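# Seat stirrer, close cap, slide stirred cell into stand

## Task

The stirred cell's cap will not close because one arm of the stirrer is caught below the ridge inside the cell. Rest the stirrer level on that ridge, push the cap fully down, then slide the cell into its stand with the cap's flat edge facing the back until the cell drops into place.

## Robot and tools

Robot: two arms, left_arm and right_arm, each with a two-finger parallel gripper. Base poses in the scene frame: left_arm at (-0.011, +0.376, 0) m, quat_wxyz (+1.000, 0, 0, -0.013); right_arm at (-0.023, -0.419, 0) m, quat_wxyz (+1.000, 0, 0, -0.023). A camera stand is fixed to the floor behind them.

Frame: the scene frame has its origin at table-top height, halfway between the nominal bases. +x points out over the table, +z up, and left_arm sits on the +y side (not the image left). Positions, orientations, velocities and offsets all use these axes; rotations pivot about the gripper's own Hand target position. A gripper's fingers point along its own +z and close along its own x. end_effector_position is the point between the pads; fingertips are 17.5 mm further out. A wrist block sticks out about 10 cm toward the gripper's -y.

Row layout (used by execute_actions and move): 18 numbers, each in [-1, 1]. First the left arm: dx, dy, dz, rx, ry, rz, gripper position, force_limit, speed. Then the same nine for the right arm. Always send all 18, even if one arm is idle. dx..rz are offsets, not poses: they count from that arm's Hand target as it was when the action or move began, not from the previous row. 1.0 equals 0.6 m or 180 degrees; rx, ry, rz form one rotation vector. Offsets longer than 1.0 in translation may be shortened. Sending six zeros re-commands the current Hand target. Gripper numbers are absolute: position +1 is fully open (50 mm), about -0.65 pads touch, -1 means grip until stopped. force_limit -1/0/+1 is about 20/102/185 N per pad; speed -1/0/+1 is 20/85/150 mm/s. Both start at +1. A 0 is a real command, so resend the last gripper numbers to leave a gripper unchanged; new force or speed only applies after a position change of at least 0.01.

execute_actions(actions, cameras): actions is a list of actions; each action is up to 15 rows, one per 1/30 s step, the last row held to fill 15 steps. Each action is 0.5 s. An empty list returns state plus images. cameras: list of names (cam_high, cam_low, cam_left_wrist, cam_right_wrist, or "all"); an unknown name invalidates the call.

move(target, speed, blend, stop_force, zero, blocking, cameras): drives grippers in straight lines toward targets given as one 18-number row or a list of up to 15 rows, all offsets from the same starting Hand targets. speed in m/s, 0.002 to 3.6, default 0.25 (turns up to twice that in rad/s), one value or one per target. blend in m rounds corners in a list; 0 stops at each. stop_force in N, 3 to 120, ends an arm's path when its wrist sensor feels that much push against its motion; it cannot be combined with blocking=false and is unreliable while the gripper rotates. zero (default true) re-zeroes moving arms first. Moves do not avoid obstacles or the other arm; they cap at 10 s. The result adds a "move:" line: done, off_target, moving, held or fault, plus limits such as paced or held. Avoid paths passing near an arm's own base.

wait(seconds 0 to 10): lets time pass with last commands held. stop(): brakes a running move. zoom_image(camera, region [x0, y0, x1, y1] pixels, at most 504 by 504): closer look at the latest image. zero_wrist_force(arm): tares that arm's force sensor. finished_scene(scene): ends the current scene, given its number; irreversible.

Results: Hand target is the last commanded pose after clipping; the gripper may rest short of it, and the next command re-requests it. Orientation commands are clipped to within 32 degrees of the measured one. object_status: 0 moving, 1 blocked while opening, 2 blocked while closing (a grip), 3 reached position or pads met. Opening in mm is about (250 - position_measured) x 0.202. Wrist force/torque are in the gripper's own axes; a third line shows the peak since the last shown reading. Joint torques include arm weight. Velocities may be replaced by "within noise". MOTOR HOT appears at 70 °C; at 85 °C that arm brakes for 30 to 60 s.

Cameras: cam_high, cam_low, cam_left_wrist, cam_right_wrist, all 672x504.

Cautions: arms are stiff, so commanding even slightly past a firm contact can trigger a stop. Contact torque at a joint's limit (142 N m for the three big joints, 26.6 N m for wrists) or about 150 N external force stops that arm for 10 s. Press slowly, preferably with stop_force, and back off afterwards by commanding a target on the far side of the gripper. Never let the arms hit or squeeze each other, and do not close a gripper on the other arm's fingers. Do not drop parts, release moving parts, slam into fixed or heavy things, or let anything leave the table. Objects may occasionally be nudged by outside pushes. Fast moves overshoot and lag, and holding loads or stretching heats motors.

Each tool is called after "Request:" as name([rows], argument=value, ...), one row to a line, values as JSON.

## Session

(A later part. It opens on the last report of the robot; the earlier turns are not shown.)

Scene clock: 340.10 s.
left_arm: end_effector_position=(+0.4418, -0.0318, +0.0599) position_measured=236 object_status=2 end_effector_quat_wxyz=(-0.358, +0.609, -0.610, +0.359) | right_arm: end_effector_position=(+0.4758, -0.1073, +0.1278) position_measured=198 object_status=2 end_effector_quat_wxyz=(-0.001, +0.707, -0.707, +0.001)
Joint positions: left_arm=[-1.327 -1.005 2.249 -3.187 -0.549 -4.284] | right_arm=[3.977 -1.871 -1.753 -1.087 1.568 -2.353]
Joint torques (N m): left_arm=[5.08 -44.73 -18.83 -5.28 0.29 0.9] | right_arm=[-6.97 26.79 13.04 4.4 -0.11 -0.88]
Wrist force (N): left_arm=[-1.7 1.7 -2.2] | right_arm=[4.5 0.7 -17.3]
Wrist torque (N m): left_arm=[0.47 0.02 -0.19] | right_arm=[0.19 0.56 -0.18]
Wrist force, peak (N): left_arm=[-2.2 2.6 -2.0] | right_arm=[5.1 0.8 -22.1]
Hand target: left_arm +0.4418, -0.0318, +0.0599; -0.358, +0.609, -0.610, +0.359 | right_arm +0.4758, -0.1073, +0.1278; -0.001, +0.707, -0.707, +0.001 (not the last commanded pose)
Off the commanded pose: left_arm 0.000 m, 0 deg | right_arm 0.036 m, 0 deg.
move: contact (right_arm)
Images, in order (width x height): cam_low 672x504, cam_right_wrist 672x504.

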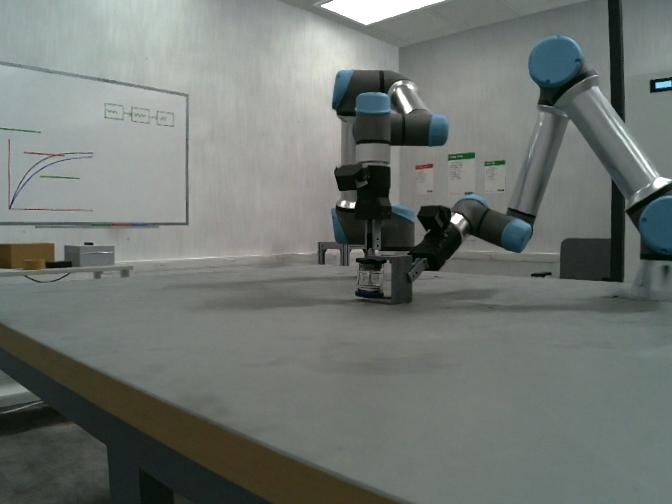

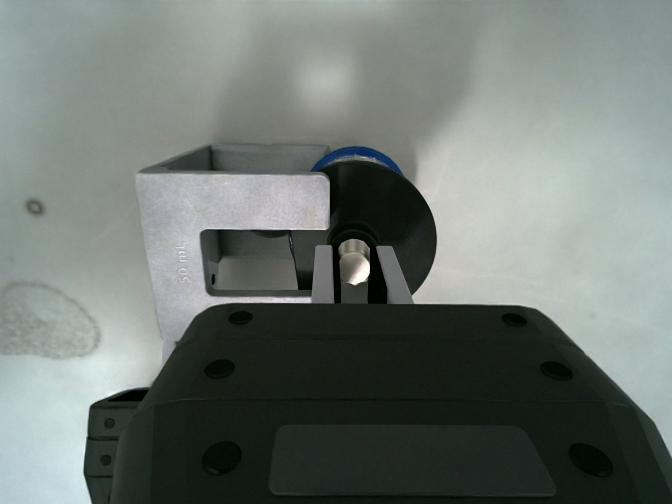

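Request:
move([
  [0,0,0,0,0,0,-1,-1,-1,0,-0.045,0,0,0,0,-1,0,-1],
  [0,0,0,0,0,0,-1,-1,-1,0,-0.045,0,0.016,0,0,-1,0,-1],
], speed=0.05, cameras=["cam_low"])

Request:
zoom_image(camera="cam_low", region=[335, 250, 395, 310])

Scene clock: 341.97 s.
left_arm: end_effector_position=(+0.4418, -0.0318, +0.0599) position_measured=236 object_status=2 end_effector_quat_wxyz=(-0.358, +0.609, -0.610, +0.359) | right_arm: end_effector_position=(+0.4758, -0.1343, +0.1278) position_measured=198 object_status=2 end_effector_quat_wxyz=(-0.019, +0.707, -0.707, -0.017)
Joint positions: left_arm=[-1.327 -1.005 2.249 -3.187 -0.549 -4.284] | right_arm=[3.925 -1.831 -1.817 -1.029 1.606 -2.404]
Joint torques (N m): left_arm=[5.43 -44.54 -18.1 -5.49 0.43 1.07] | right_arm=[4.58 29.35 31.18 1.64 -2.77 0.84]
Wrist force (N): left_arm=[0.2 1.1 -1.8] | right_arm=[-1.2 0.5 0.9]
Wrist torque (N m): left_arm=[0.50 0.05 -0.20] | right_arm=[0.15 0.28 -0.18]
Wrist force, peak (N): left_arm=[-1.3 1.0 -3.3] | right_arm=[4.7 0.7 -17.7]
Hand target: left_arm +0.4418, -0.0318, +0.0599; -0.358, +0.609, -0.610, +0.359 | right_arm +0.4758, -0.1343, +0.1278; -0.018, +0.707, -0.707, -0.017
Off the commanded pose: left_arm 0.000 m, 0 deg | right_arm 0.000 m, 0 deg.
move: done
Images, in order (width x height): cam_low 672x504.

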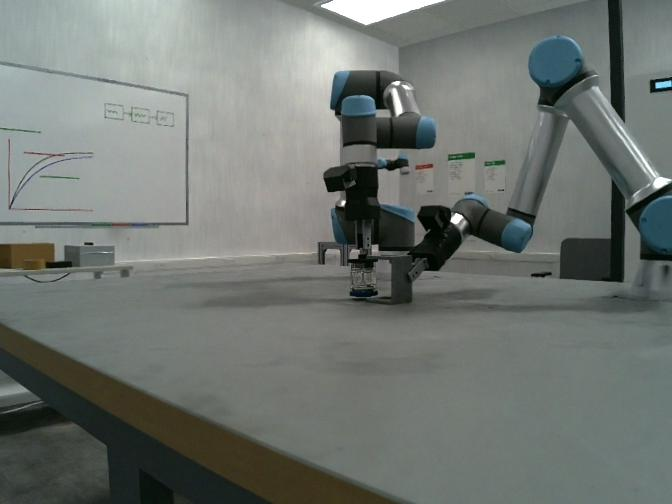

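Scaled by 8.400 from the camera's 672x504 image, which has a finer 960x720 frame.

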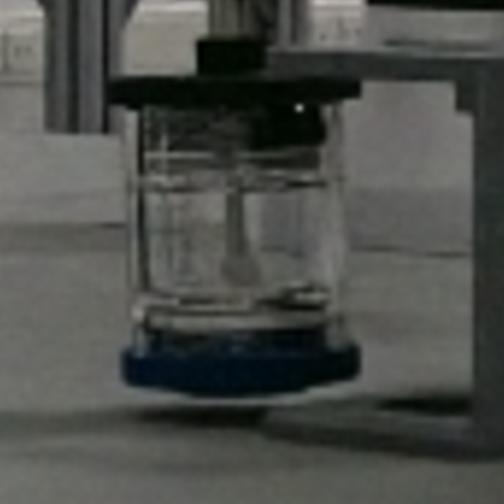

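Request:
move(target=[0,0,0,0,0,0,-1,-1,-1,0,0.11,-0.0005,0,0,0,-1,0,-1], speed=0.02, stop_force=6, cameras=["cam_right_wrist","cam_low"])

Request:
zoom_image(camera="cam_low", region=[340, 250, 400, 310])

Scene clock: 344.27 s.
left_arm: end_effector_position=(+0.4418, -0.0318, +0.0599) position_measured=236 object_status=2 end_effector_quat_wxyz=(-0.358, +0.609, -0.610, +0.359) | right_arm: end_effector_position=(+0.4759, -0.1095, +0.1277) position_measured=198 object_status=2 end_effector_quat_wxyz=(-0.019, +0.707, -0.707, -0.017)
Joint positions: left_arm=[-1.327 -1.005 2.249 -3.187 -0.549 -4.284] | right_arm=[3.957 -1.858 -1.781 -1.037 1.605 -2.371]
Joint torques (N m): left_arm=[5.2 -43.67 -18.02 -5.38 0.35 0.96] | right_arm=[-7.6 34.09 16.09 4.87 1.39 -0.63]
Wrist force (N): left_arm=[-1.3 0.6 -3.0] | right_arm=[4.0 0.3 -13.5]
Wrist torque (N m): left_arm=[0.48 0.04 -0.18] | right_arm=[0.16 0.69 -0.20]
Wrist force, peak (N): left_arm=[-1.5 0.4 -3.4] | right_arm=[4.4 0.4 -17.1]
Hand target: left_arm +0.4418, -0.0318, +0.0599; -0.358, +0.609, -0.610, +0.359 | right_arm +0.4758, -0.1094, +0.1277; -0.019, +0.707, -0.707, -0.017 (not the last commanded pose)
Off the commanded pose: left_arm 0.000 m, 0 deg | right_arm 0.041 m, 0 deg.
move: contact (right_arm)
Images, in order (width x height): cam_low 672x504, cam_right_wrist 672x504.

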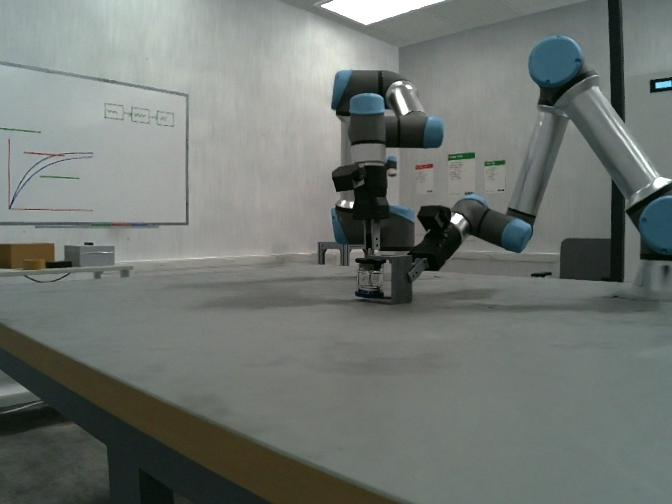

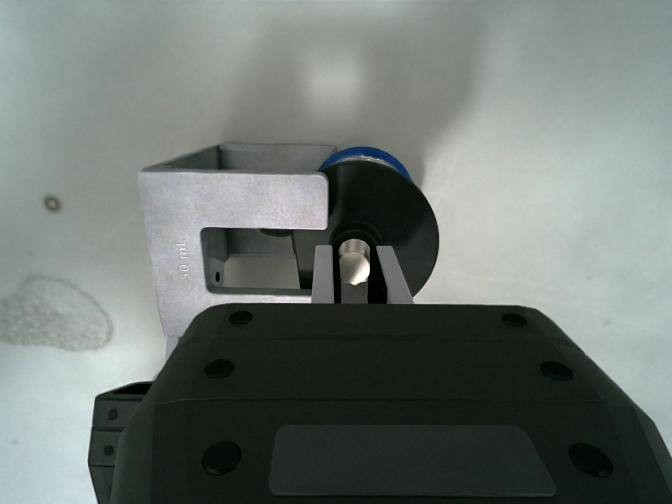

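Scaled by 8.400 from the camera's 672x504 image, which has a finer 960x720 frame.

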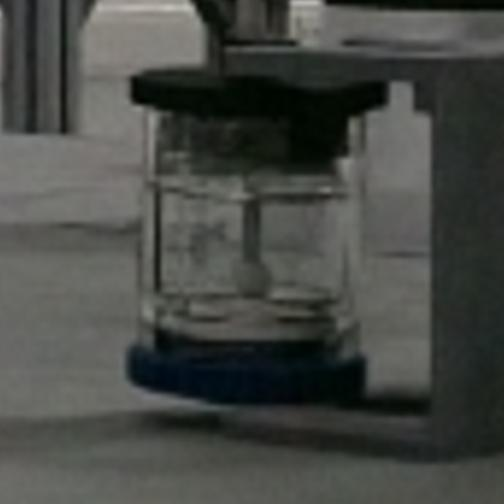

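Request:
zoom_image(camera="cam_low", region=[355, 245, 385, 270])

Request:
zoom_image(camera="cam_right_wrist", region=[280, 140, 440, 310])

Request:
wait(seconds=0.1, cameras=["cam_left_wrist"])

Request:
zoom_image(camera="cam_left_wrist", region=[472, 60, 672, 270])

Scaled by 16.800 from the camera's 672x504 image, which has a finer 960x720 frame.

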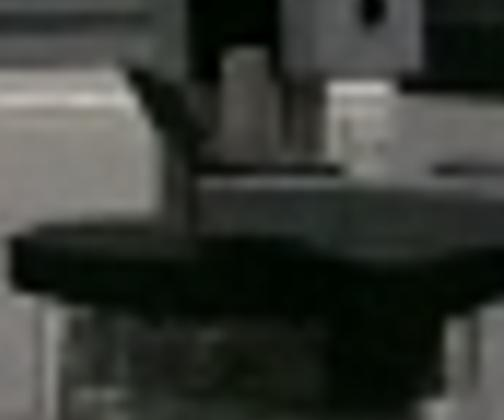

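Scaled by 2.965 from the camera's 672x504 image, which has a finer 960x720 frame.

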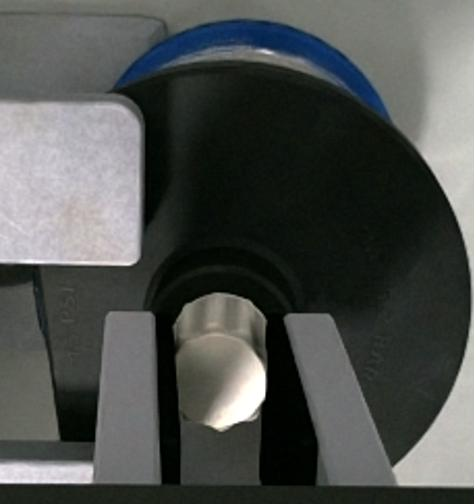

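Scene clock: 344.93 s.
left_arm: end_effector_position=(+0.4418, -0.0318, +0.0599) position_measured=236 object_status=2 end_effector_quat_wxyz=(-0.358, +0.609, -0.610, +0.359) | right_arm: end_effector_position=(+0.4759, -0.1095, +0.1277) position_measured=198 object_status=2 end_effector_quat_wxyz=(-0.019, +0.707, -0.707, -0.017)
Joint positions: left_arm=[-1.327 -1.005 2.249 -3.187 -0.549 -4.284] | right_arm=[3.957 -1.858 -1.781 -1.037 1.605 -2.371]
Joint torques (N m): left_arm=[6.25 -43.89 -18.97 -5.3 0.33 0.87] | right_arm=[-7.59 33.77 17.75 4.97 3.74 0.3]
Wrist force (N): left_arm=[-1.6 0.7 -3.5] | right_arm=[3.8 0.5 -13.2]
Wrist torque (N m): left_arm=[0.48 0.07 -0.19] | right_arm=[0.19 0.71 -0.20]
Wrist force, peak (N): left_arm=[-1.6 0.7 -3.5] | right_arm=[3.9 0.4 -13.7]
Hand target: left_arm +0.4418, -0.0318, +0.0599; -0.358, +0.609, -0.610, +0.359 | right_arm +0.4758, -0.1094, +0.1277; -0.019, +0.707, -0.707, -0.017 (not the last commanded pose)
Tool commands: left_gripper/position=-1.0 left_gripper/force_limit=-1.0 left_gripper/speed=-1.0 right_gripper/position=-1.0 right_gripper/force_limit=+0.0 right_gripper/speed=-1.0
Off the commanded pose: left_arm 0.000 m, 0 deg | right_arm 0.041 m, 0 deg.
wait: 0.10 s; at rest from the start
Images, in order (width x height): cam_left_wrist 672x504.

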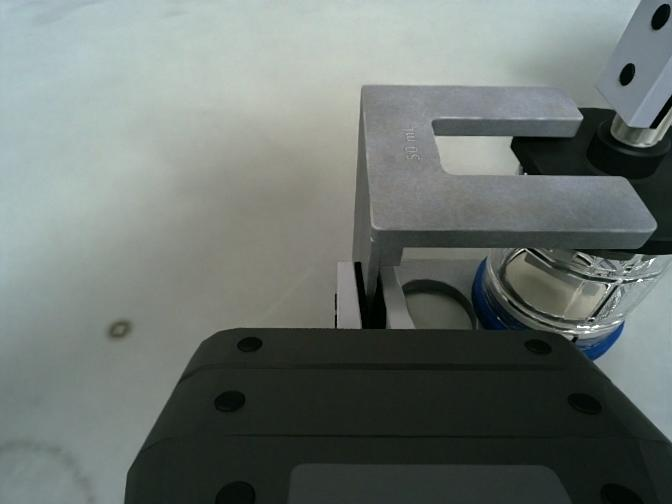

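Scaled by 2.400 from the camera's 672x504 image, which has a finer 960x720 frame.

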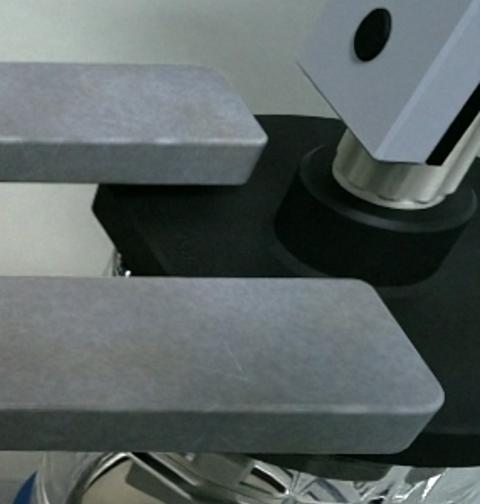

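Request:
move([
  [0,0,0,0,0,0,-1,-1,-1,0,-0.008,0,0,0,0,-1,0,-1],
  [0,0,0,0,0,0,-1,-1,-1,0,-0.008,0.002,0,0,0,-1,0,-1],
], speed=0.03)

Request:
move(target=[0,0,0,0,0,0,-1,-1,-1,0,0.09,0,0,0,0,-1,0,-1], speed=0.02, stop_force=6, cameras=["cam_right_wrist","cam_low"])

Request:
zoom_image(camera="cam_low", region=[340, 250, 400, 310])

Scene clock: 346.37 s.
left_arm: end_effector_position=(+0.4418, -0.0318, +0.0599) position_measured=236 object_status=2 end_effector_quat_wxyz=(-0.358, +0.609, -0.610, +0.359) | right_arm: end_effector_position=(+0.4759, -0.1143, +0.1290) position_measured=198 object_status=2 end_effector_quat_wxyz=(-0.019, +0.707, -0.707, -0.017)
Joint positions: left_arm=[-1.327 -1.005 2.249 -3.187 -0.549 -4.284] | right_arm=[3.951 -1.851 -1.787 -1.038 1.605 -2.377]
Joint torques (N m): left_arm=[5.07 -44.57 -18.68 -5.24 0.42 0.94] | right_arm=[4.16 31.05 24.29 4.89 2.69 0.68]
Wrist force (N): left_arm=[-0.9 0.6 -2.6] | right_arm=[-0.4 0.5 0.2]
Wrist torque (N m): left_arm=[0.47 0.08 -0.20] | right_arm=[0.14 0.31 -0.19]
Wrist force, peak (N): left_arm=[-1.8 0.6 -3.8] | right_arm=[3.8 0.4 -13.5]
Hand target: left_arm +0.4418, -0.0318, +0.0599; -0.358, +0.609, -0.610, +0.359 | right_arm +0.4758, -0.1142, +0.1289; -0.019, +0.707, -0.707, -0.017
Off the commanded pose: left_arm 0.000 m, 0 deg | right_arm 0.000 m, 0 deg.
move: done

Scene clock: 347.67 s.
left_arm: end_effector_position=(+0.4418, -0.0318, +0.0599) position_measured=236 object_status=2 end_effector_quat_wxyz=(-0.358, +0.609, -0.610, +0.359) | right_arm: end_effector_position=(+0.4759, -0.1048, +0.1291) position_measured=198 object_status=2 end_effector_quat_wxyz=(-0.019, +0.707, -0.707, -0.017)
Joint positions: left_arm=[-1.327 -1.005 2.249 -3.187 -0.549 -4.284] | right_arm=[3.963 -1.862 -1.773 -1.041 1.604 -2.365]
Joint torques (N m): left_arm=[5.01 -44.62 -18.04 -5.44 0.57 1.03] | right_arm=[-7.18 16.63 5.83 3.05 1.59 -0.68]
Wrist force (N): left_arm=[0.2 1.7 0.0] | right_arm=[3.8 0.9 -32.3]
Wrist torque (N m): left_arm=[0.52 0.03 -0.20] | right_arm=[0.27 0.60 -0.20]
Wrist force, peak (N): left_arm=[-0.8 0.9 -2.6] | right_arm=[4.3 0.6 -36.5]
Hand target: left_arm +0.4418, -0.0318, +0.0599; -0.358, +0.609, -0.610, +0.359 | right_arm +0.4759, -0.1048, +0.1291; -0.019, +0.707, -0.707, -0.017 (not the last commanded pose)
Off the commanded pose: left_arm 0.000 m, 0 deg | right_arm 0.045 m, 0 deg.
move: contact (right_arm)
Images, in order (width x height): cam_low 672x504, cam_right_wrist 672x504.

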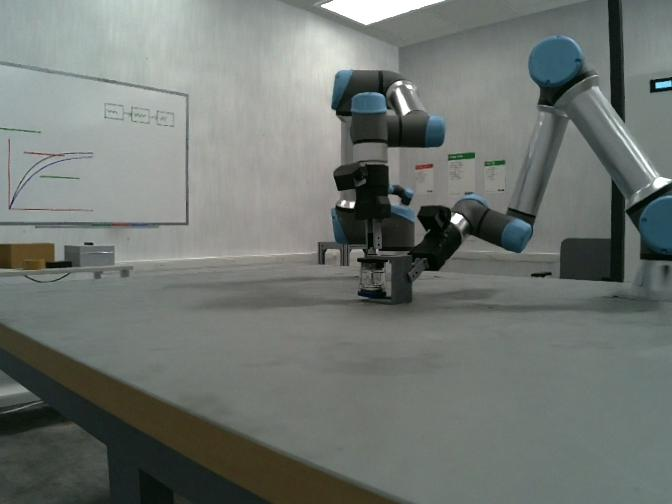

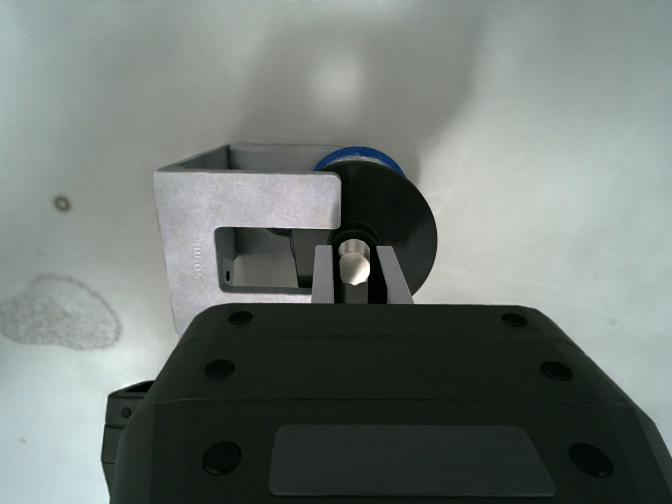

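Scaled by 8.400 from the camera's 672x504 image, which has a finer 960x720 frame.

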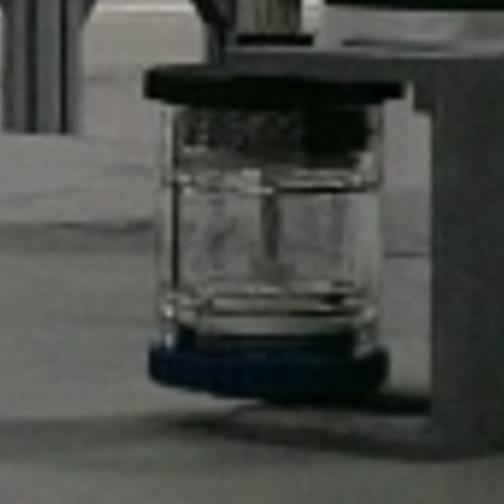

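Request:
wait(seconds=0.1, cameras=["cam_left_wrist"])

Request:
zoom_image(camera="cam_left_wrist", region=[432, 60, 672, 370])

Scene clock: 348.07 s.
left_arm: end_effector_position=(+0.4418, -0.0318, +0.0599) position_measured=236 object_status=2 end_effector_quat_wxyz=(-0.358, +0.609, -0.610, +0.359) | right_arm: end_effector_position=(+0.4759, -0.1048, +0.1291) position_measured=198 object_status=2 end_effector_quat_wxyz=(-0.019, +0.707, -0.707, -0.017)
Joint positions: left_arm=[-1.327 -1.005 2.249 -3.187 -0.549 -4.284] | right_arm=[3.963 -1.862 -1.773 -1.041 1.604 -2.365]
Joint torques (N m): left_arm=[5.57 -43.89 -18.62 -5.29 0.31 0.8] | right_arm=[-7.24 14.95 5.54 2.97 3.08 -0.03]
Wrist force (N): left_arm=[0.0 1.5 0.1] | right_arm=[3.8 0.8 -32.4]
Wrist torque (N m): left_arm=[0.50 0.07 -0.19] | right_arm=[0.24 0.59 -0.20]
Wrist force, peak (N): left_arm=[0.1 1.7 0.0] | right_arm=[3.9 0.8 -32.5]
Hand target: left_arm +0.4418, -0.0318, +0.0599; -0.358, +0.609, -0.610, +0.359 | right_arm +0.4759, -0.1048, +0.1291; -0.019, +0.707, -0.707, -0.017 (not the last commanded pose)
Tool commands: left_gripper/position=-1.0 left_gripper/force_limit=-1.0 left_gripper/speed=-1.0 right_gripper/position=-1.0 right_gripper/force_limit=+0.0 right_gripper/speed=-1.0
Off the commanded pose: left_arm 0.000 m, 0 deg | right_arm 0.045 m, 0 deg.
wait: 0.10 s; at rest from the start
Images, in order (width x height): cam_left_wrist 672x504.

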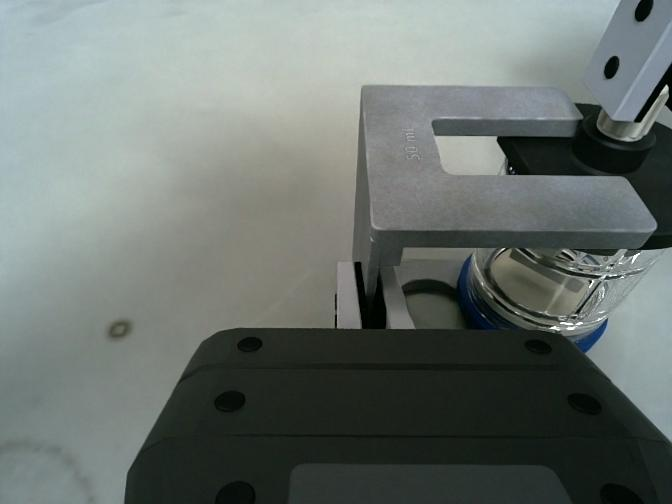

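Scaled by 1.626 from the camera's 672x504 image, which has a finer 960x720 frame.

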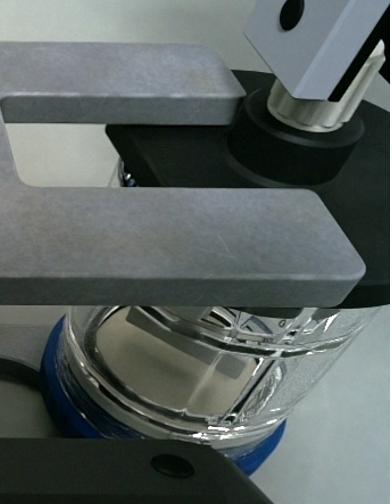

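Request:
move([
  [0,0,0,0,0,0,-1,-1,-1,0,-0.025,-0.001,0,0,0,-1,0,-1],
  [0,0,0,0,0,0,-1,-1,-1,-0.0055,-0.025,-0.001,0,0,0,-1,0,-1],
], speed=0.04, cameras=["cam_right_wrist","cam_low","cam_left_wrist"])

Request:
zoom_image(camera="cam_right_wrist", region=[130, 130, 450, 310])

Request:
zoom_image(camera="cam_left_wrist", region=[432, 60, 672, 370])

Scene clock: 349.70 s.
left_arm: end_effector_position=(+0.4418, -0.0318, +0.0599) position_measured=236 object_status=2 end_effector_quat_wxyz=(-0.358, +0.609, -0.610, +0.359) | right_arm: end_effector_position=(+0.4725, -0.1197, +0.1285) position_measured=198 object_status=2 end_effector_quat_wxyz=(-0.019, +0.707, -0.707, -0.017) end_effector_velocity=(+0.002, +0.001, +0.001) end_effector_angular_velocity=(+0.002, -0.001, +0.002)
Joint positions: left_arm=[-1.327 -1.005 2.249 -3.187 -0.549 -4.284] | right_arm=[3.948 -1.839 -1.804 -1.032 1.605 -2.38]
Joint velocities: left_arm=[within noise] | right_arm=[-0.001 -0.003 0.005 0 0.001 -0.003]
Joint torques (N m): left_arm=[5.46 -43.79 -17.6 -5.31 0.59 1.03] | right_arm=[-6.77 28.45 30.67 2.7 -1.66 -1.06]
Wrist force (N): left_arm=[0.3 1.4 -2.0] | right_arm=[-1.0 0.5 0.8]
Wrist torque (N m): left_arm=[0.53 0.04 -0.19] | right_arm=[0.14 0.24 -0.27]
Wrist force, peak (N): left_arm=[0.1 1.4 -2.1] | right_arm=[3.6 0.5 -34.8]
Hand target: left_arm +0.4418, -0.0318, +0.0599; -0.358, +0.609, -0.610, +0.359 | right_arm +0.4726, -0.1198, +0.1285; -0.019, +0.707, -0.707, -0.017
Off the commanded pose: left_arm 0.000 m, 0 deg | right_arm 0.000 m, 0 deg.
move: done
Images, in order (width x height): cam_low 672x504, cam_left_wrist 672x504, cam_right_wrist 672x504.

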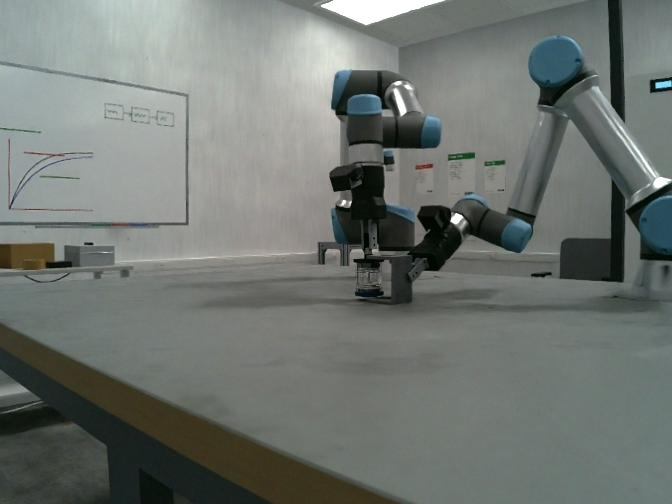

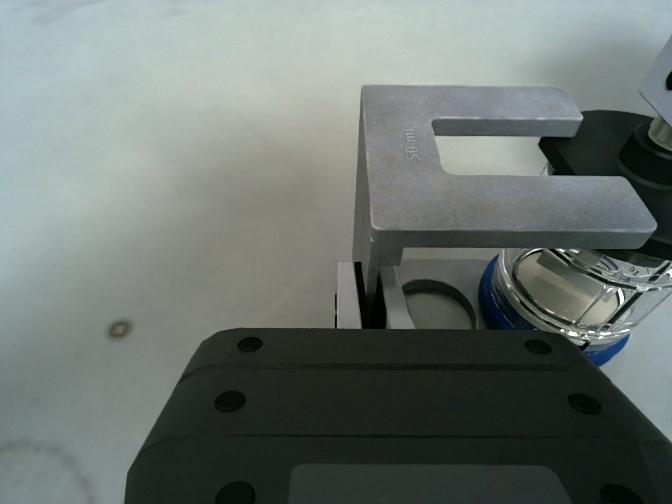

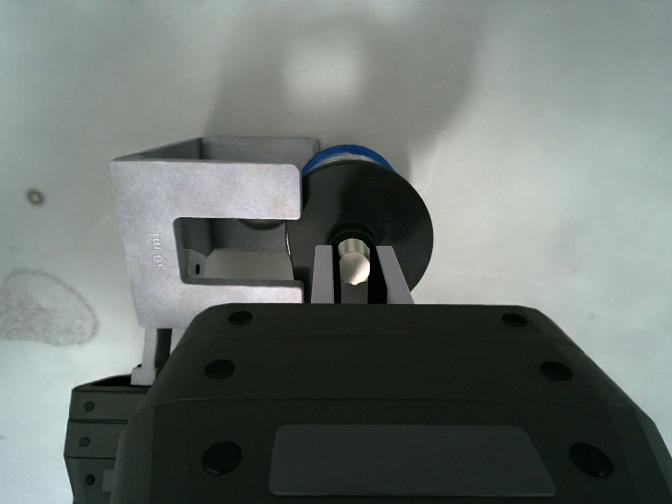

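Scaled by 1.575 from the camera's 672x504 image, which has a finer 960x720 frame.

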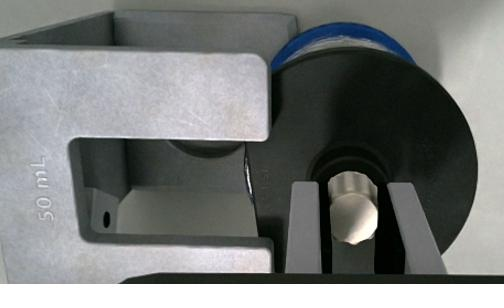

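Scaled by 1.626 from the camera's 672x504 image, which has a finer 960x720 frame.

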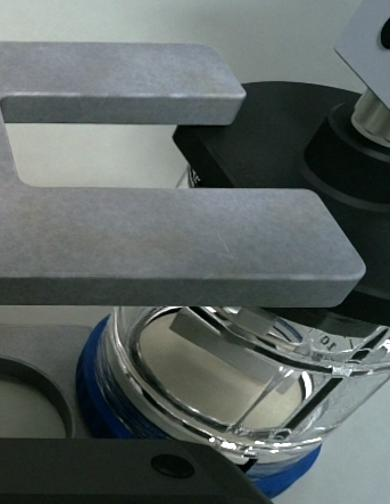

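Request:
move([
  [0,0,0,0,0,0,-1,-1,-1,-0.001,-0.01,-0.002,0,0,0,-1,0,-1],
  [0,0,0,0,0,0,-1,-1,-1,-0.001,0.1,-0.002,0,0,0,-1,0,-1],
], speed=0.03, stop_force=6, cameras=["cam_right_wrist","cam_low","cam_left_wrist"])

Request:
zoom_image(camera="cam_low", region=[340, 250, 400, 310])

Scene clock: 352.03 s.
left_arm: end_effector_position=(+0.4418, -0.0318, +0.0599) position_measured=236 object_status=2 end_effector_quat_wxyz=(-0.358, +0.609, -0.610, +0.359) | right_arm: end_effector_position=(+0.4720, -0.1106, +0.1273) position_measured=198 object_status=2 end_effector_quat_wxyz=(-0.019, +0.707, -0.707, -0.017)
Joint positions: left_arm=[-1.327 -1.005 2.249 -3.187 -0.549 -4.284] | right_arm=[3.961 -1.85 -1.794 -1.032 1.604 -2.368]
Joint torques (N m): left_arm=[5.23 -43.81 -18.03 -5.3 0.56 1.12] | right_arm=[0.06 22.98 26.15 4.8 4.19 0.68]
Wrist force (N): left_arm=[-1.7 0.7 -3.7] | right_arm=[4.3 0.5 -15.0]
Wrist torque (N m): left_arm=[0.51 0.00 -0.19] | right_arm=[0.18 0.69 -0.17]
Wrist force, peak (N): left_arm=[-1.9 0.4 -3.9] | right_arm=[6.0 1.3 -24.0]
Hand target: left_arm +0.4418, -0.0318, +0.0599; -0.358, +0.609, -0.610, +0.359 | right_arm +0.4720, -0.1106, +0.1273; -0.019, +0.707, -0.707, -0.017 (not the last commanded pose)
Off the commanded pose: left_arm 0.000 m, 0 deg | right_arm 0.051 m, 0 deg.
move: contact (right_arm); path passed 1 of 2 targets
Images, in order (width x height): cam_low 672x504, cam_left_wrist 672x504, cam_right_wrist 672x504.

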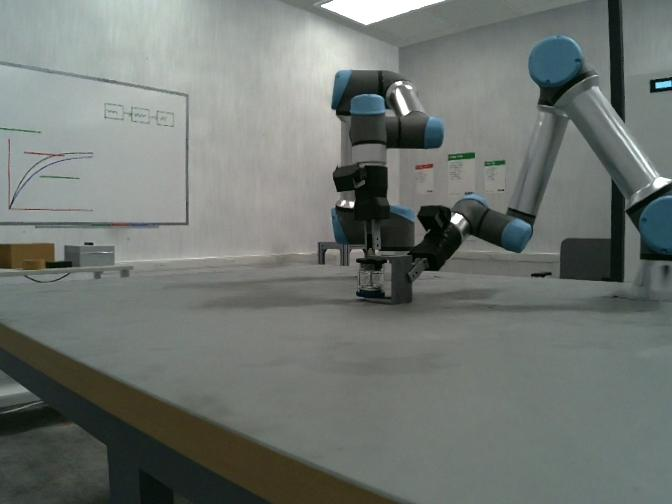

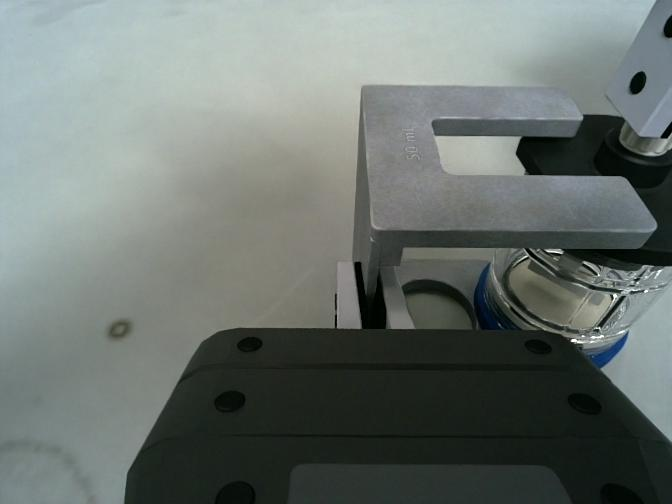

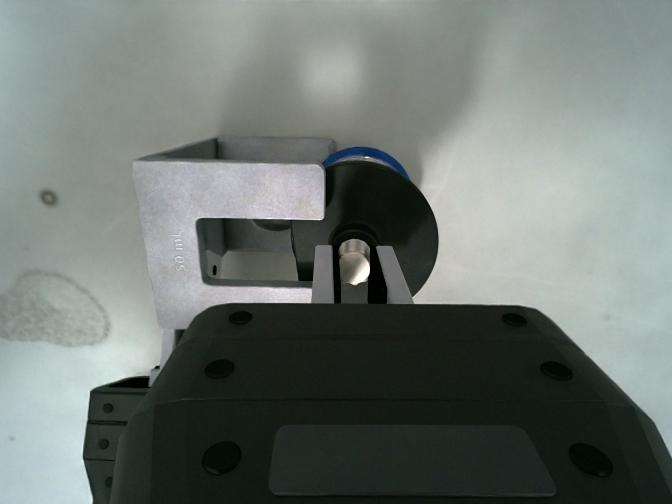

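Scaled by 8.400 from the camera's 672x504 image, which has a finer 960x720 frame.

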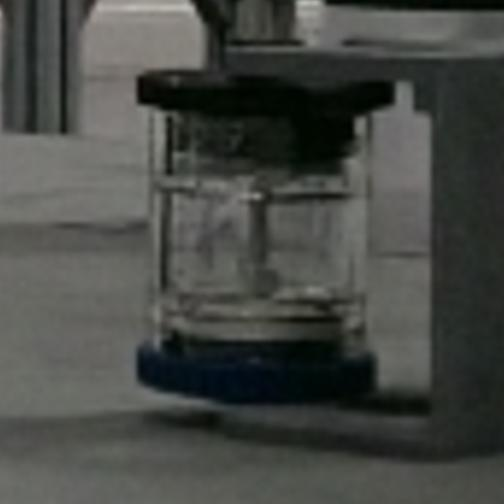

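Request:
move([
  [0,0,0,0,0,0,-1,-1,-1,0,-0.01,0,0,0,0,-1,0,-1],
  [0,0,0,0,0,0,-1,-1,-1,0,-0.01,0.0028,0,0,0,-1,0,-1],
  [0,0,0,0,0,0,-1,-1,-1,0,0.1,0.0028,0,0,0,-1,0,-1],
], speed=0.03, stop_force=9, cameras=["cam_right_wrist","cam_low","cam_left_wrist"])

Request:
zoom_image(camera="cam_low", region=[340, 250, 400, 310])

Request:
zoom_image(camera="cam_left_wrist", region=[432, 60, 672, 370])

Scene clock: 353.57 s.
left_arm: end_effector_position=(+0.4418, -0.0318, +0.0599) position_measured=236 object_status=2 end_effector_quat_wxyz=(-0.358, +0.609, -0.610, +0.359) | right_arm: end_effector_position=(+0.4720, -0.1164, +0.1275) position_measured=198 object_status=2 end_effector_quat_wxyz=(-0.019, +0.707, -0.707, -0.017)
Joint positions: left_arm=[-1.327 -1.005 2.249 -3.187 -0.549 -4.284] | right_arm=[3.953 -1.843 -1.802 -1.03 1.605 -2.375]
Joint torques (N m): left_arm=[5.53 -43.58 -18.34 -5.3 0.6 0.89] | right_arm=[7.31 35.15 17.09 1.56 0.88 1.32]
Wrist force (N): left_arm=[0.0 1.4 -1.4] | right_arm=[0.0 0.3 -2.4]
Wrist torque (N m): left_arm=[0.51 0.05 -0.19] | right_arm=[0.13 0.31 -0.19]
Wrist force, peak (N): left_arm=[-1.7 0.5 -4.0] | right_arm=[4.1 0.6 -15.4]
Hand target: left_arm +0.4418, -0.0318, +0.0599; -0.358, +0.609, -0.610, +0.359 | right_arm +0.4720, -0.1164, +0.1275; -0.019, +0.707, -0.707, -0.017 (not the last commanded pose)
Off the commanded pose: left_arm 0.000 m, 0 deg | right_arm 0.066 m, 0 deg.
move: contact (right_arm); path passed 0 of 3 targets
Images, in order (width x height): cam_low 672x504, cam_left_wrist 672x504, cam_right_wrist 672x504.

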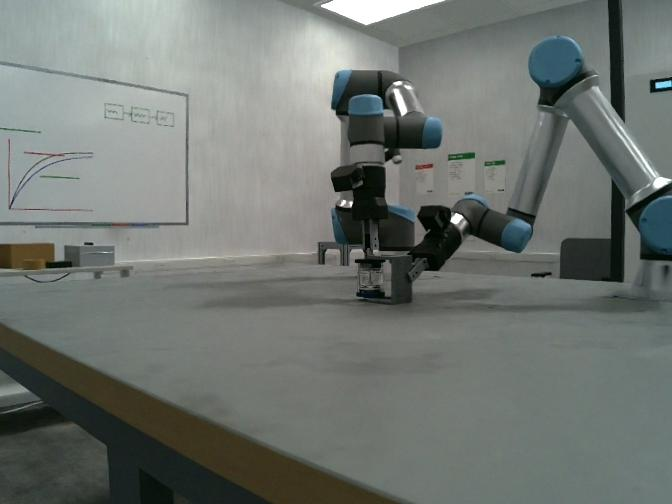

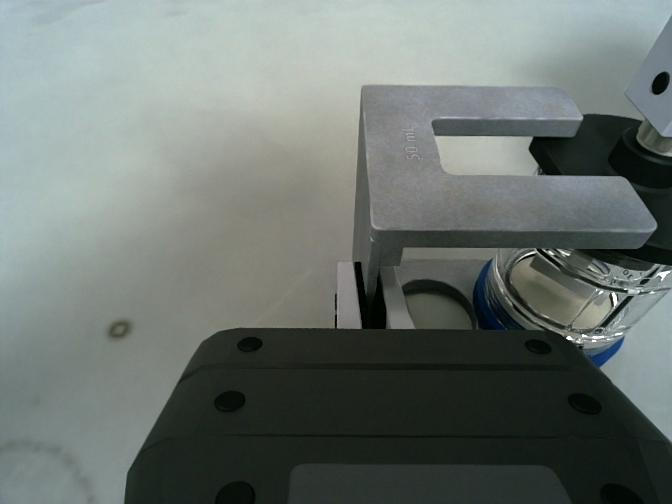

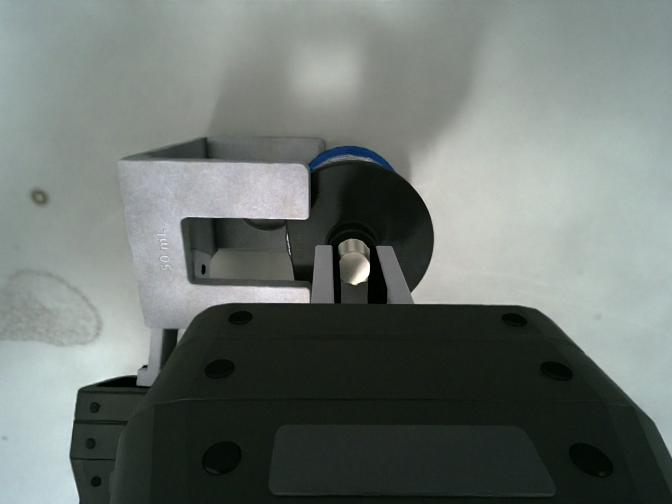

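Scaled by 8.400 from the camera's 672x504 image, which has a finer 960x720 frame.

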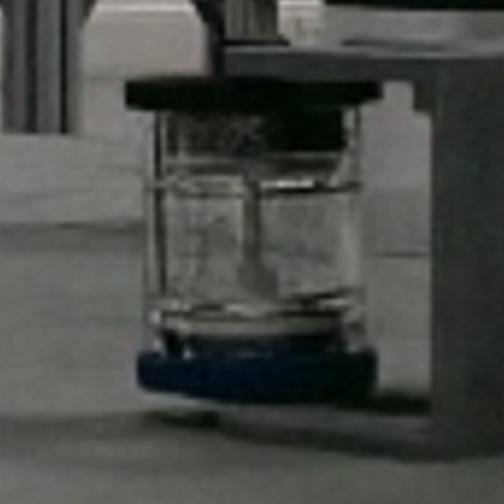

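Scaled by 1.626 from the camera's 672x504 image, which has a finer 960x720 frame.

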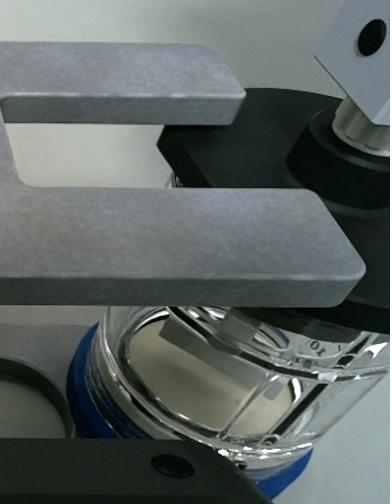

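Request:
move(target=[0,0,0,0,0,0,-1,-1,-1,0,0,0.0025,0,0,0,-1,0,-1])

Request:
move(target=[0,0,0,0,0,0,-1,-1,-1,0,0.1,0,0,0,0,-1,0,-1], speed=0.02, stop_force=8, cameras=["cam_right_wrist","cam_low","cam_left_wrist"])

Request:
zoom_image(camera="cam_low", region=[340, 250, 400, 310])

Request:
zoom_image(camera="cam_left_wrist", region=[432, 60, 672, 370])

Scene clock: 354.67 s.
left_arm: end_effector_position=(+0.4418, -0.0318, +0.0599) position_measured=236 object_status=2 end_effector_quat_wxyz=(-0.358, +0.609, -0.610, +0.359) | right_arm: end_effector_position=(+0.4720, -0.1164, +0.1290) position_measured=198 object_status=2 end_effector_quat_wxyz=(-0.019, +0.707, -0.707, -0.017)
Joint positions: left_arm=[-1.327 -1.005 2.249 -3.187 -0.549 -4.284] | right_arm=[3.953 -1.841 -1.8 -1.034 1.605 -2.375]
Joint torques (N m): left_arm=[5.02 -44.22 -18.34 -5.24 0.59 0.97] | right_arm=[7.04 38.77 29.63 2.61 -1.38 1.29]
Wrist force (N): left_arm=[0.0 1.2 -2.0] | right_arm=[-0.9 0.4 0.7]
Wrist torque (N m): left_arm=[0.51 0.05 -0.19] | right_arm=[0.13 0.22 -0.19]
Wrist force, peak (N): left_arm=[-0.2 1.4 -2.2] | right_arm=[-0.1 0.5 -1.8]
Hand target: left_arm +0.4418, -0.0318, +0.0599; -0.358, +0.609, -0.610, +0.359 | right_arm +0.4720, -0.1164, +0.1290; -0.019, +0.707, -0.707, -0.017
Off the commanded pose: left_arm 0.000 m, 0 deg | right_arm 0.000 m, 0 deg.
move: done

Scene clock: 356.43 s.
left_arm: end_effector_position=(+0.4418, -0.0318, +0.0599) position_measured=236 object_status=2 end_effector_quat_wxyz=(-0.358, +0.609, -0.610, +0.359) | right_arm: end_effector_position=(+0.4720, -0.0972, +0.1290) position_measured=198 object_status=2 end_effector_quat_wxyz=(-0.019, +0.707, -0.707, -0.017)
Joint positions: left_arm=[-1.327 -1.005 2.249 -3.187 -0.549 -4.284] | right_arm=[3.978 -1.863 -1.771 -1.04 1.604 -2.351]
Joint torques (N m): left_arm=[6.45 -44.73 -18.4 -5.54 0.56 0.8] | right_arm=[-7.43 16.09 1.65 2.1 0.87 -0.75]
Wrist force (N): left_arm=[-0.7 0.9 -1.3] | right_arm=[3.0 1.8 -44.6]
Wrist torque (N m): left_arm=[0.49 0.03 -0.21] | right_arm=[0.26 0.75 -0.21]
Wrist force, peak (N): left_arm=[-2.5 2.6 0.4] | right_arm=[4.3 1.7 -46.5]
Hand target: left_arm +0.4418, -0.0318, +0.0599; -0.358, +0.609, -0.610, +0.359 | right_arm +0.4720, -0.0972, +0.1290; -0.019, +0.707, -0.707, -0.017 (not the last commanded pose)
Off the commanded pose: left_arm 0.000 m, 0 deg | right_arm 0.041 m, 0 deg.
move: contact (right_arm)
Images, in order (width x height): cam_low 672x504, cam_left_wrist 672x504, cam_right_wrist 672x504.

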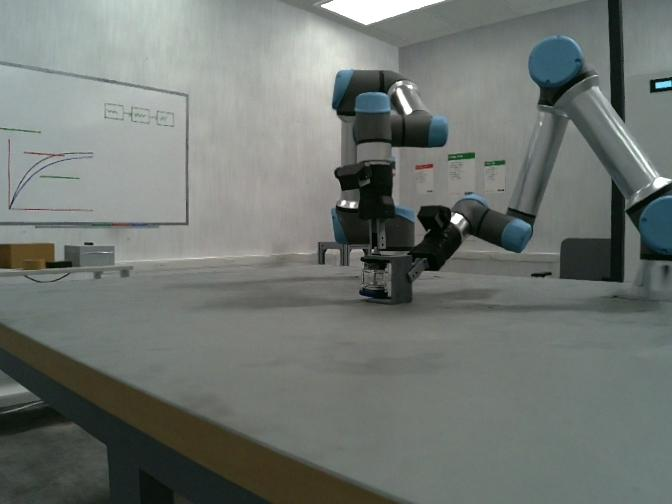

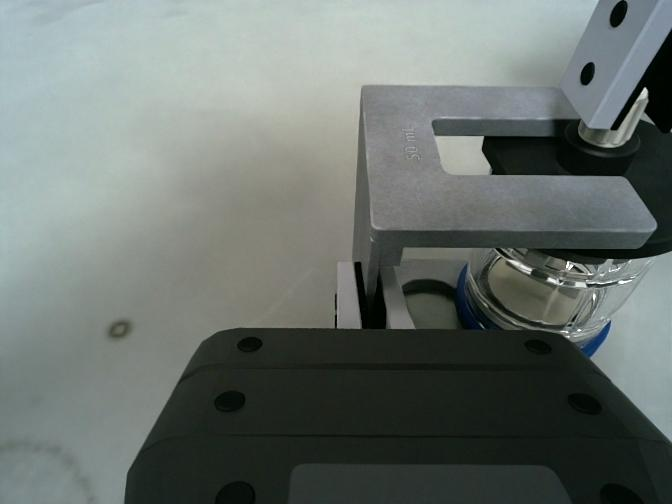

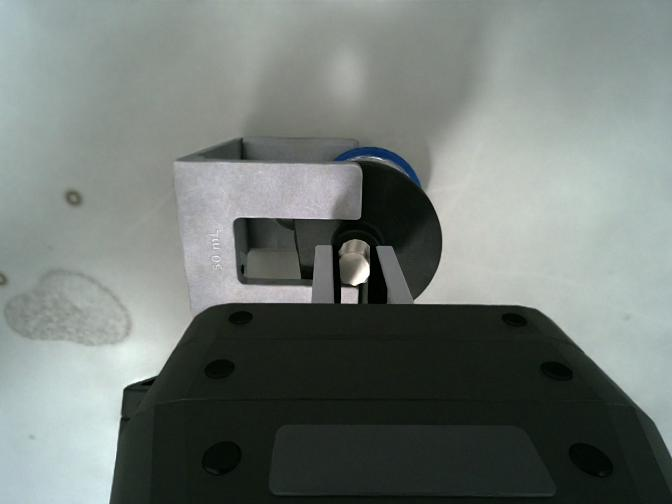

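Scaled by 8.400 from the camera's 672x504 image, which has a finer 960x720 frame.

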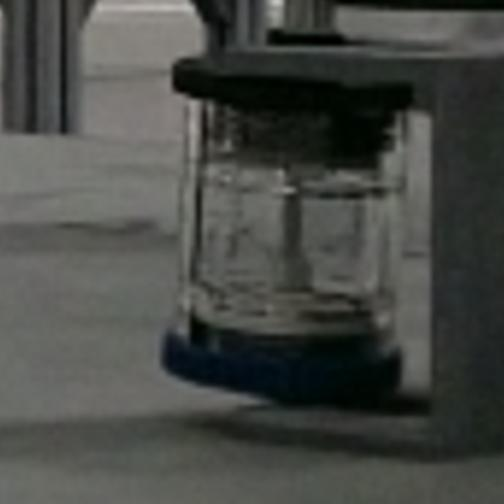

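Scaled by 1.626 from the camera's 672x504 image, which has a finer 960x720 frame.

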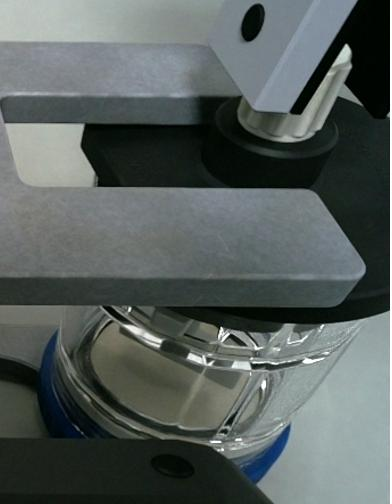

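Request:
move([
  [0,0,0,0,0,0,-1,-1,-1,0,-0.005,0.001,0,0,0,-1,0,-1],
  [0,0,0,0,0,0,-1,-1,-1,0,-0.005,0.001,0.014,0,0,-1,0,-1],
], cameras=["cam_low"])

Request:
zoom_image(camera="cam_low", region=[340, 250, 400, 310])

Request:
move(target=[0,0,0,0,0,0,-1,-1,-1,0,0,0.001,0,0,0,-1,0,-1])

Scene clock: 358.27 s.
left_arm: end_effector_position=(+0.4418, -0.0318, +0.0599) position_measured=236 object_status=2 end_effector_quat_wxyz=(-0.358, +0.609, -0.610, +0.359) | right_arm: end_effector_position=(+0.4720, -0.1003, +0.1296) position_measured=198 object_status=2 end_effector_quat_wxyz=(-0.034, +0.706, -0.707, -0.032)
Joint positions: left_arm=[-1.327 -1.005 2.249 -3.187 -0.549 -4.284] | right_arm=[3.959 -1.851 -1.797 -0.997 1.636 -2.367]
Joint torques (N m): left_arm=[4.67 -44.01 -17.77 -4.71 0.59 0.77] | right_arm=[5.56 31.31 27.64 5.49 -1.36 1.08]
Wrist force (N): left_arm=[1.1 0.5 -1.7] | right_arm=[-1.6 0.9 3.8]
Wrist torque (N m): left_arm=[0.51 0.08 -0.17] | right_arm=[0.12 0.33 -0.27]
Wrist force, peak (N): left_arm=[-1.5 1.0 -2.5] | right_arm=[3.2 2.0 -44.8]
Hand target: left_arm +0.4418, -0.0318, +0.0599; -0.358, +0.609, -0.610, +0.359 | right_arm +0.4720, -0.1002, +0.1296; -0.034, +0.706, -0.707, -0.032
Off the commanded pose: left_arm 0.000 m, 0 deg | right_arm 0.000 m, 0 deg.
move: done
Images, in order (width x height): cam_low 672x504.

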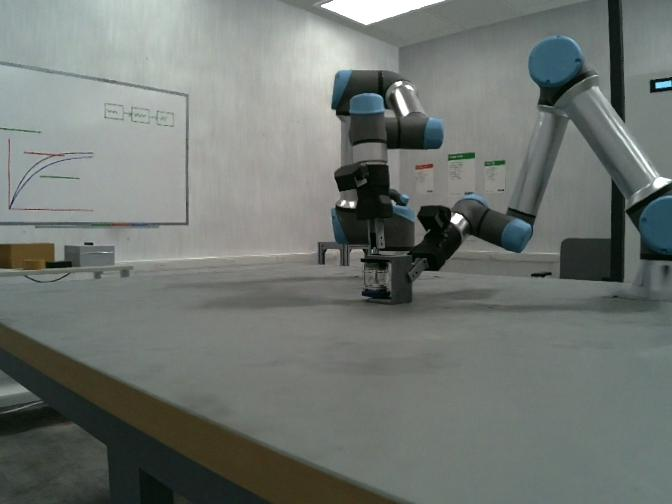

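Scaled by 8.400 from the camera's 672x504 image, which has a finer 960x720 frame.

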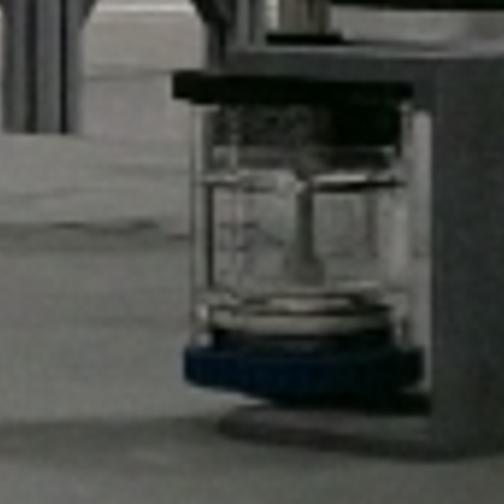

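Scene clock: 358.97 s.
left_arm: end_effector_position=(+0.4418, -0.0318, +0.0599) position_measured=236 object_status=2 end_effector_quat_wxyz=(-0.358, +0.609, -0.610, +0.359) | right_arm: end_effector_position=(+0.4720, -0.1002, +0.1302) position_measured=198 object_status=2 end_effector_quat_wxyz=(-0.034, +0.706, -0.707, -0.032)
Joint positions: left_arm=[-1.327 -1.005 2.249 -3.187 -0.549 -4.284] | right_arm=[3.959 -1.85 -1.796 -0.998 1.636 -2.367]
Joint torques (N m): left_arm=[5.35 -43.17 -16.82 -4.13 0.55 0.84] | right_arm=[6.34 45.03 33.54 2.9 2.43 0.51]
Wrist force (N): left_arm=[2.2 -3.0 -2.9] | right_arm=[-2.0 0.9 8.0]
Wrist torque (N m): left_arm=[0.57 0.15 -0.26] | right_arm=[0.09 0.35 -0.27]
Wrist force, peak (N): left_arm=[2.5 -3.0 -3.5] | right_arm=[-2.0 0.9 8.0]
Hand target: left_arm +0.4418, -0.0318, +0.0599; -0.358, +0.609, -0.610, +0.359 | right_arm +0.4720, -0.1002, +0.1302; -0.034, +0.706, -0.707, -0.032
Off the commanded pose: left_arm 0.000 m, 0 deg | right_arm 0.000 m, 0 deg.
move: done


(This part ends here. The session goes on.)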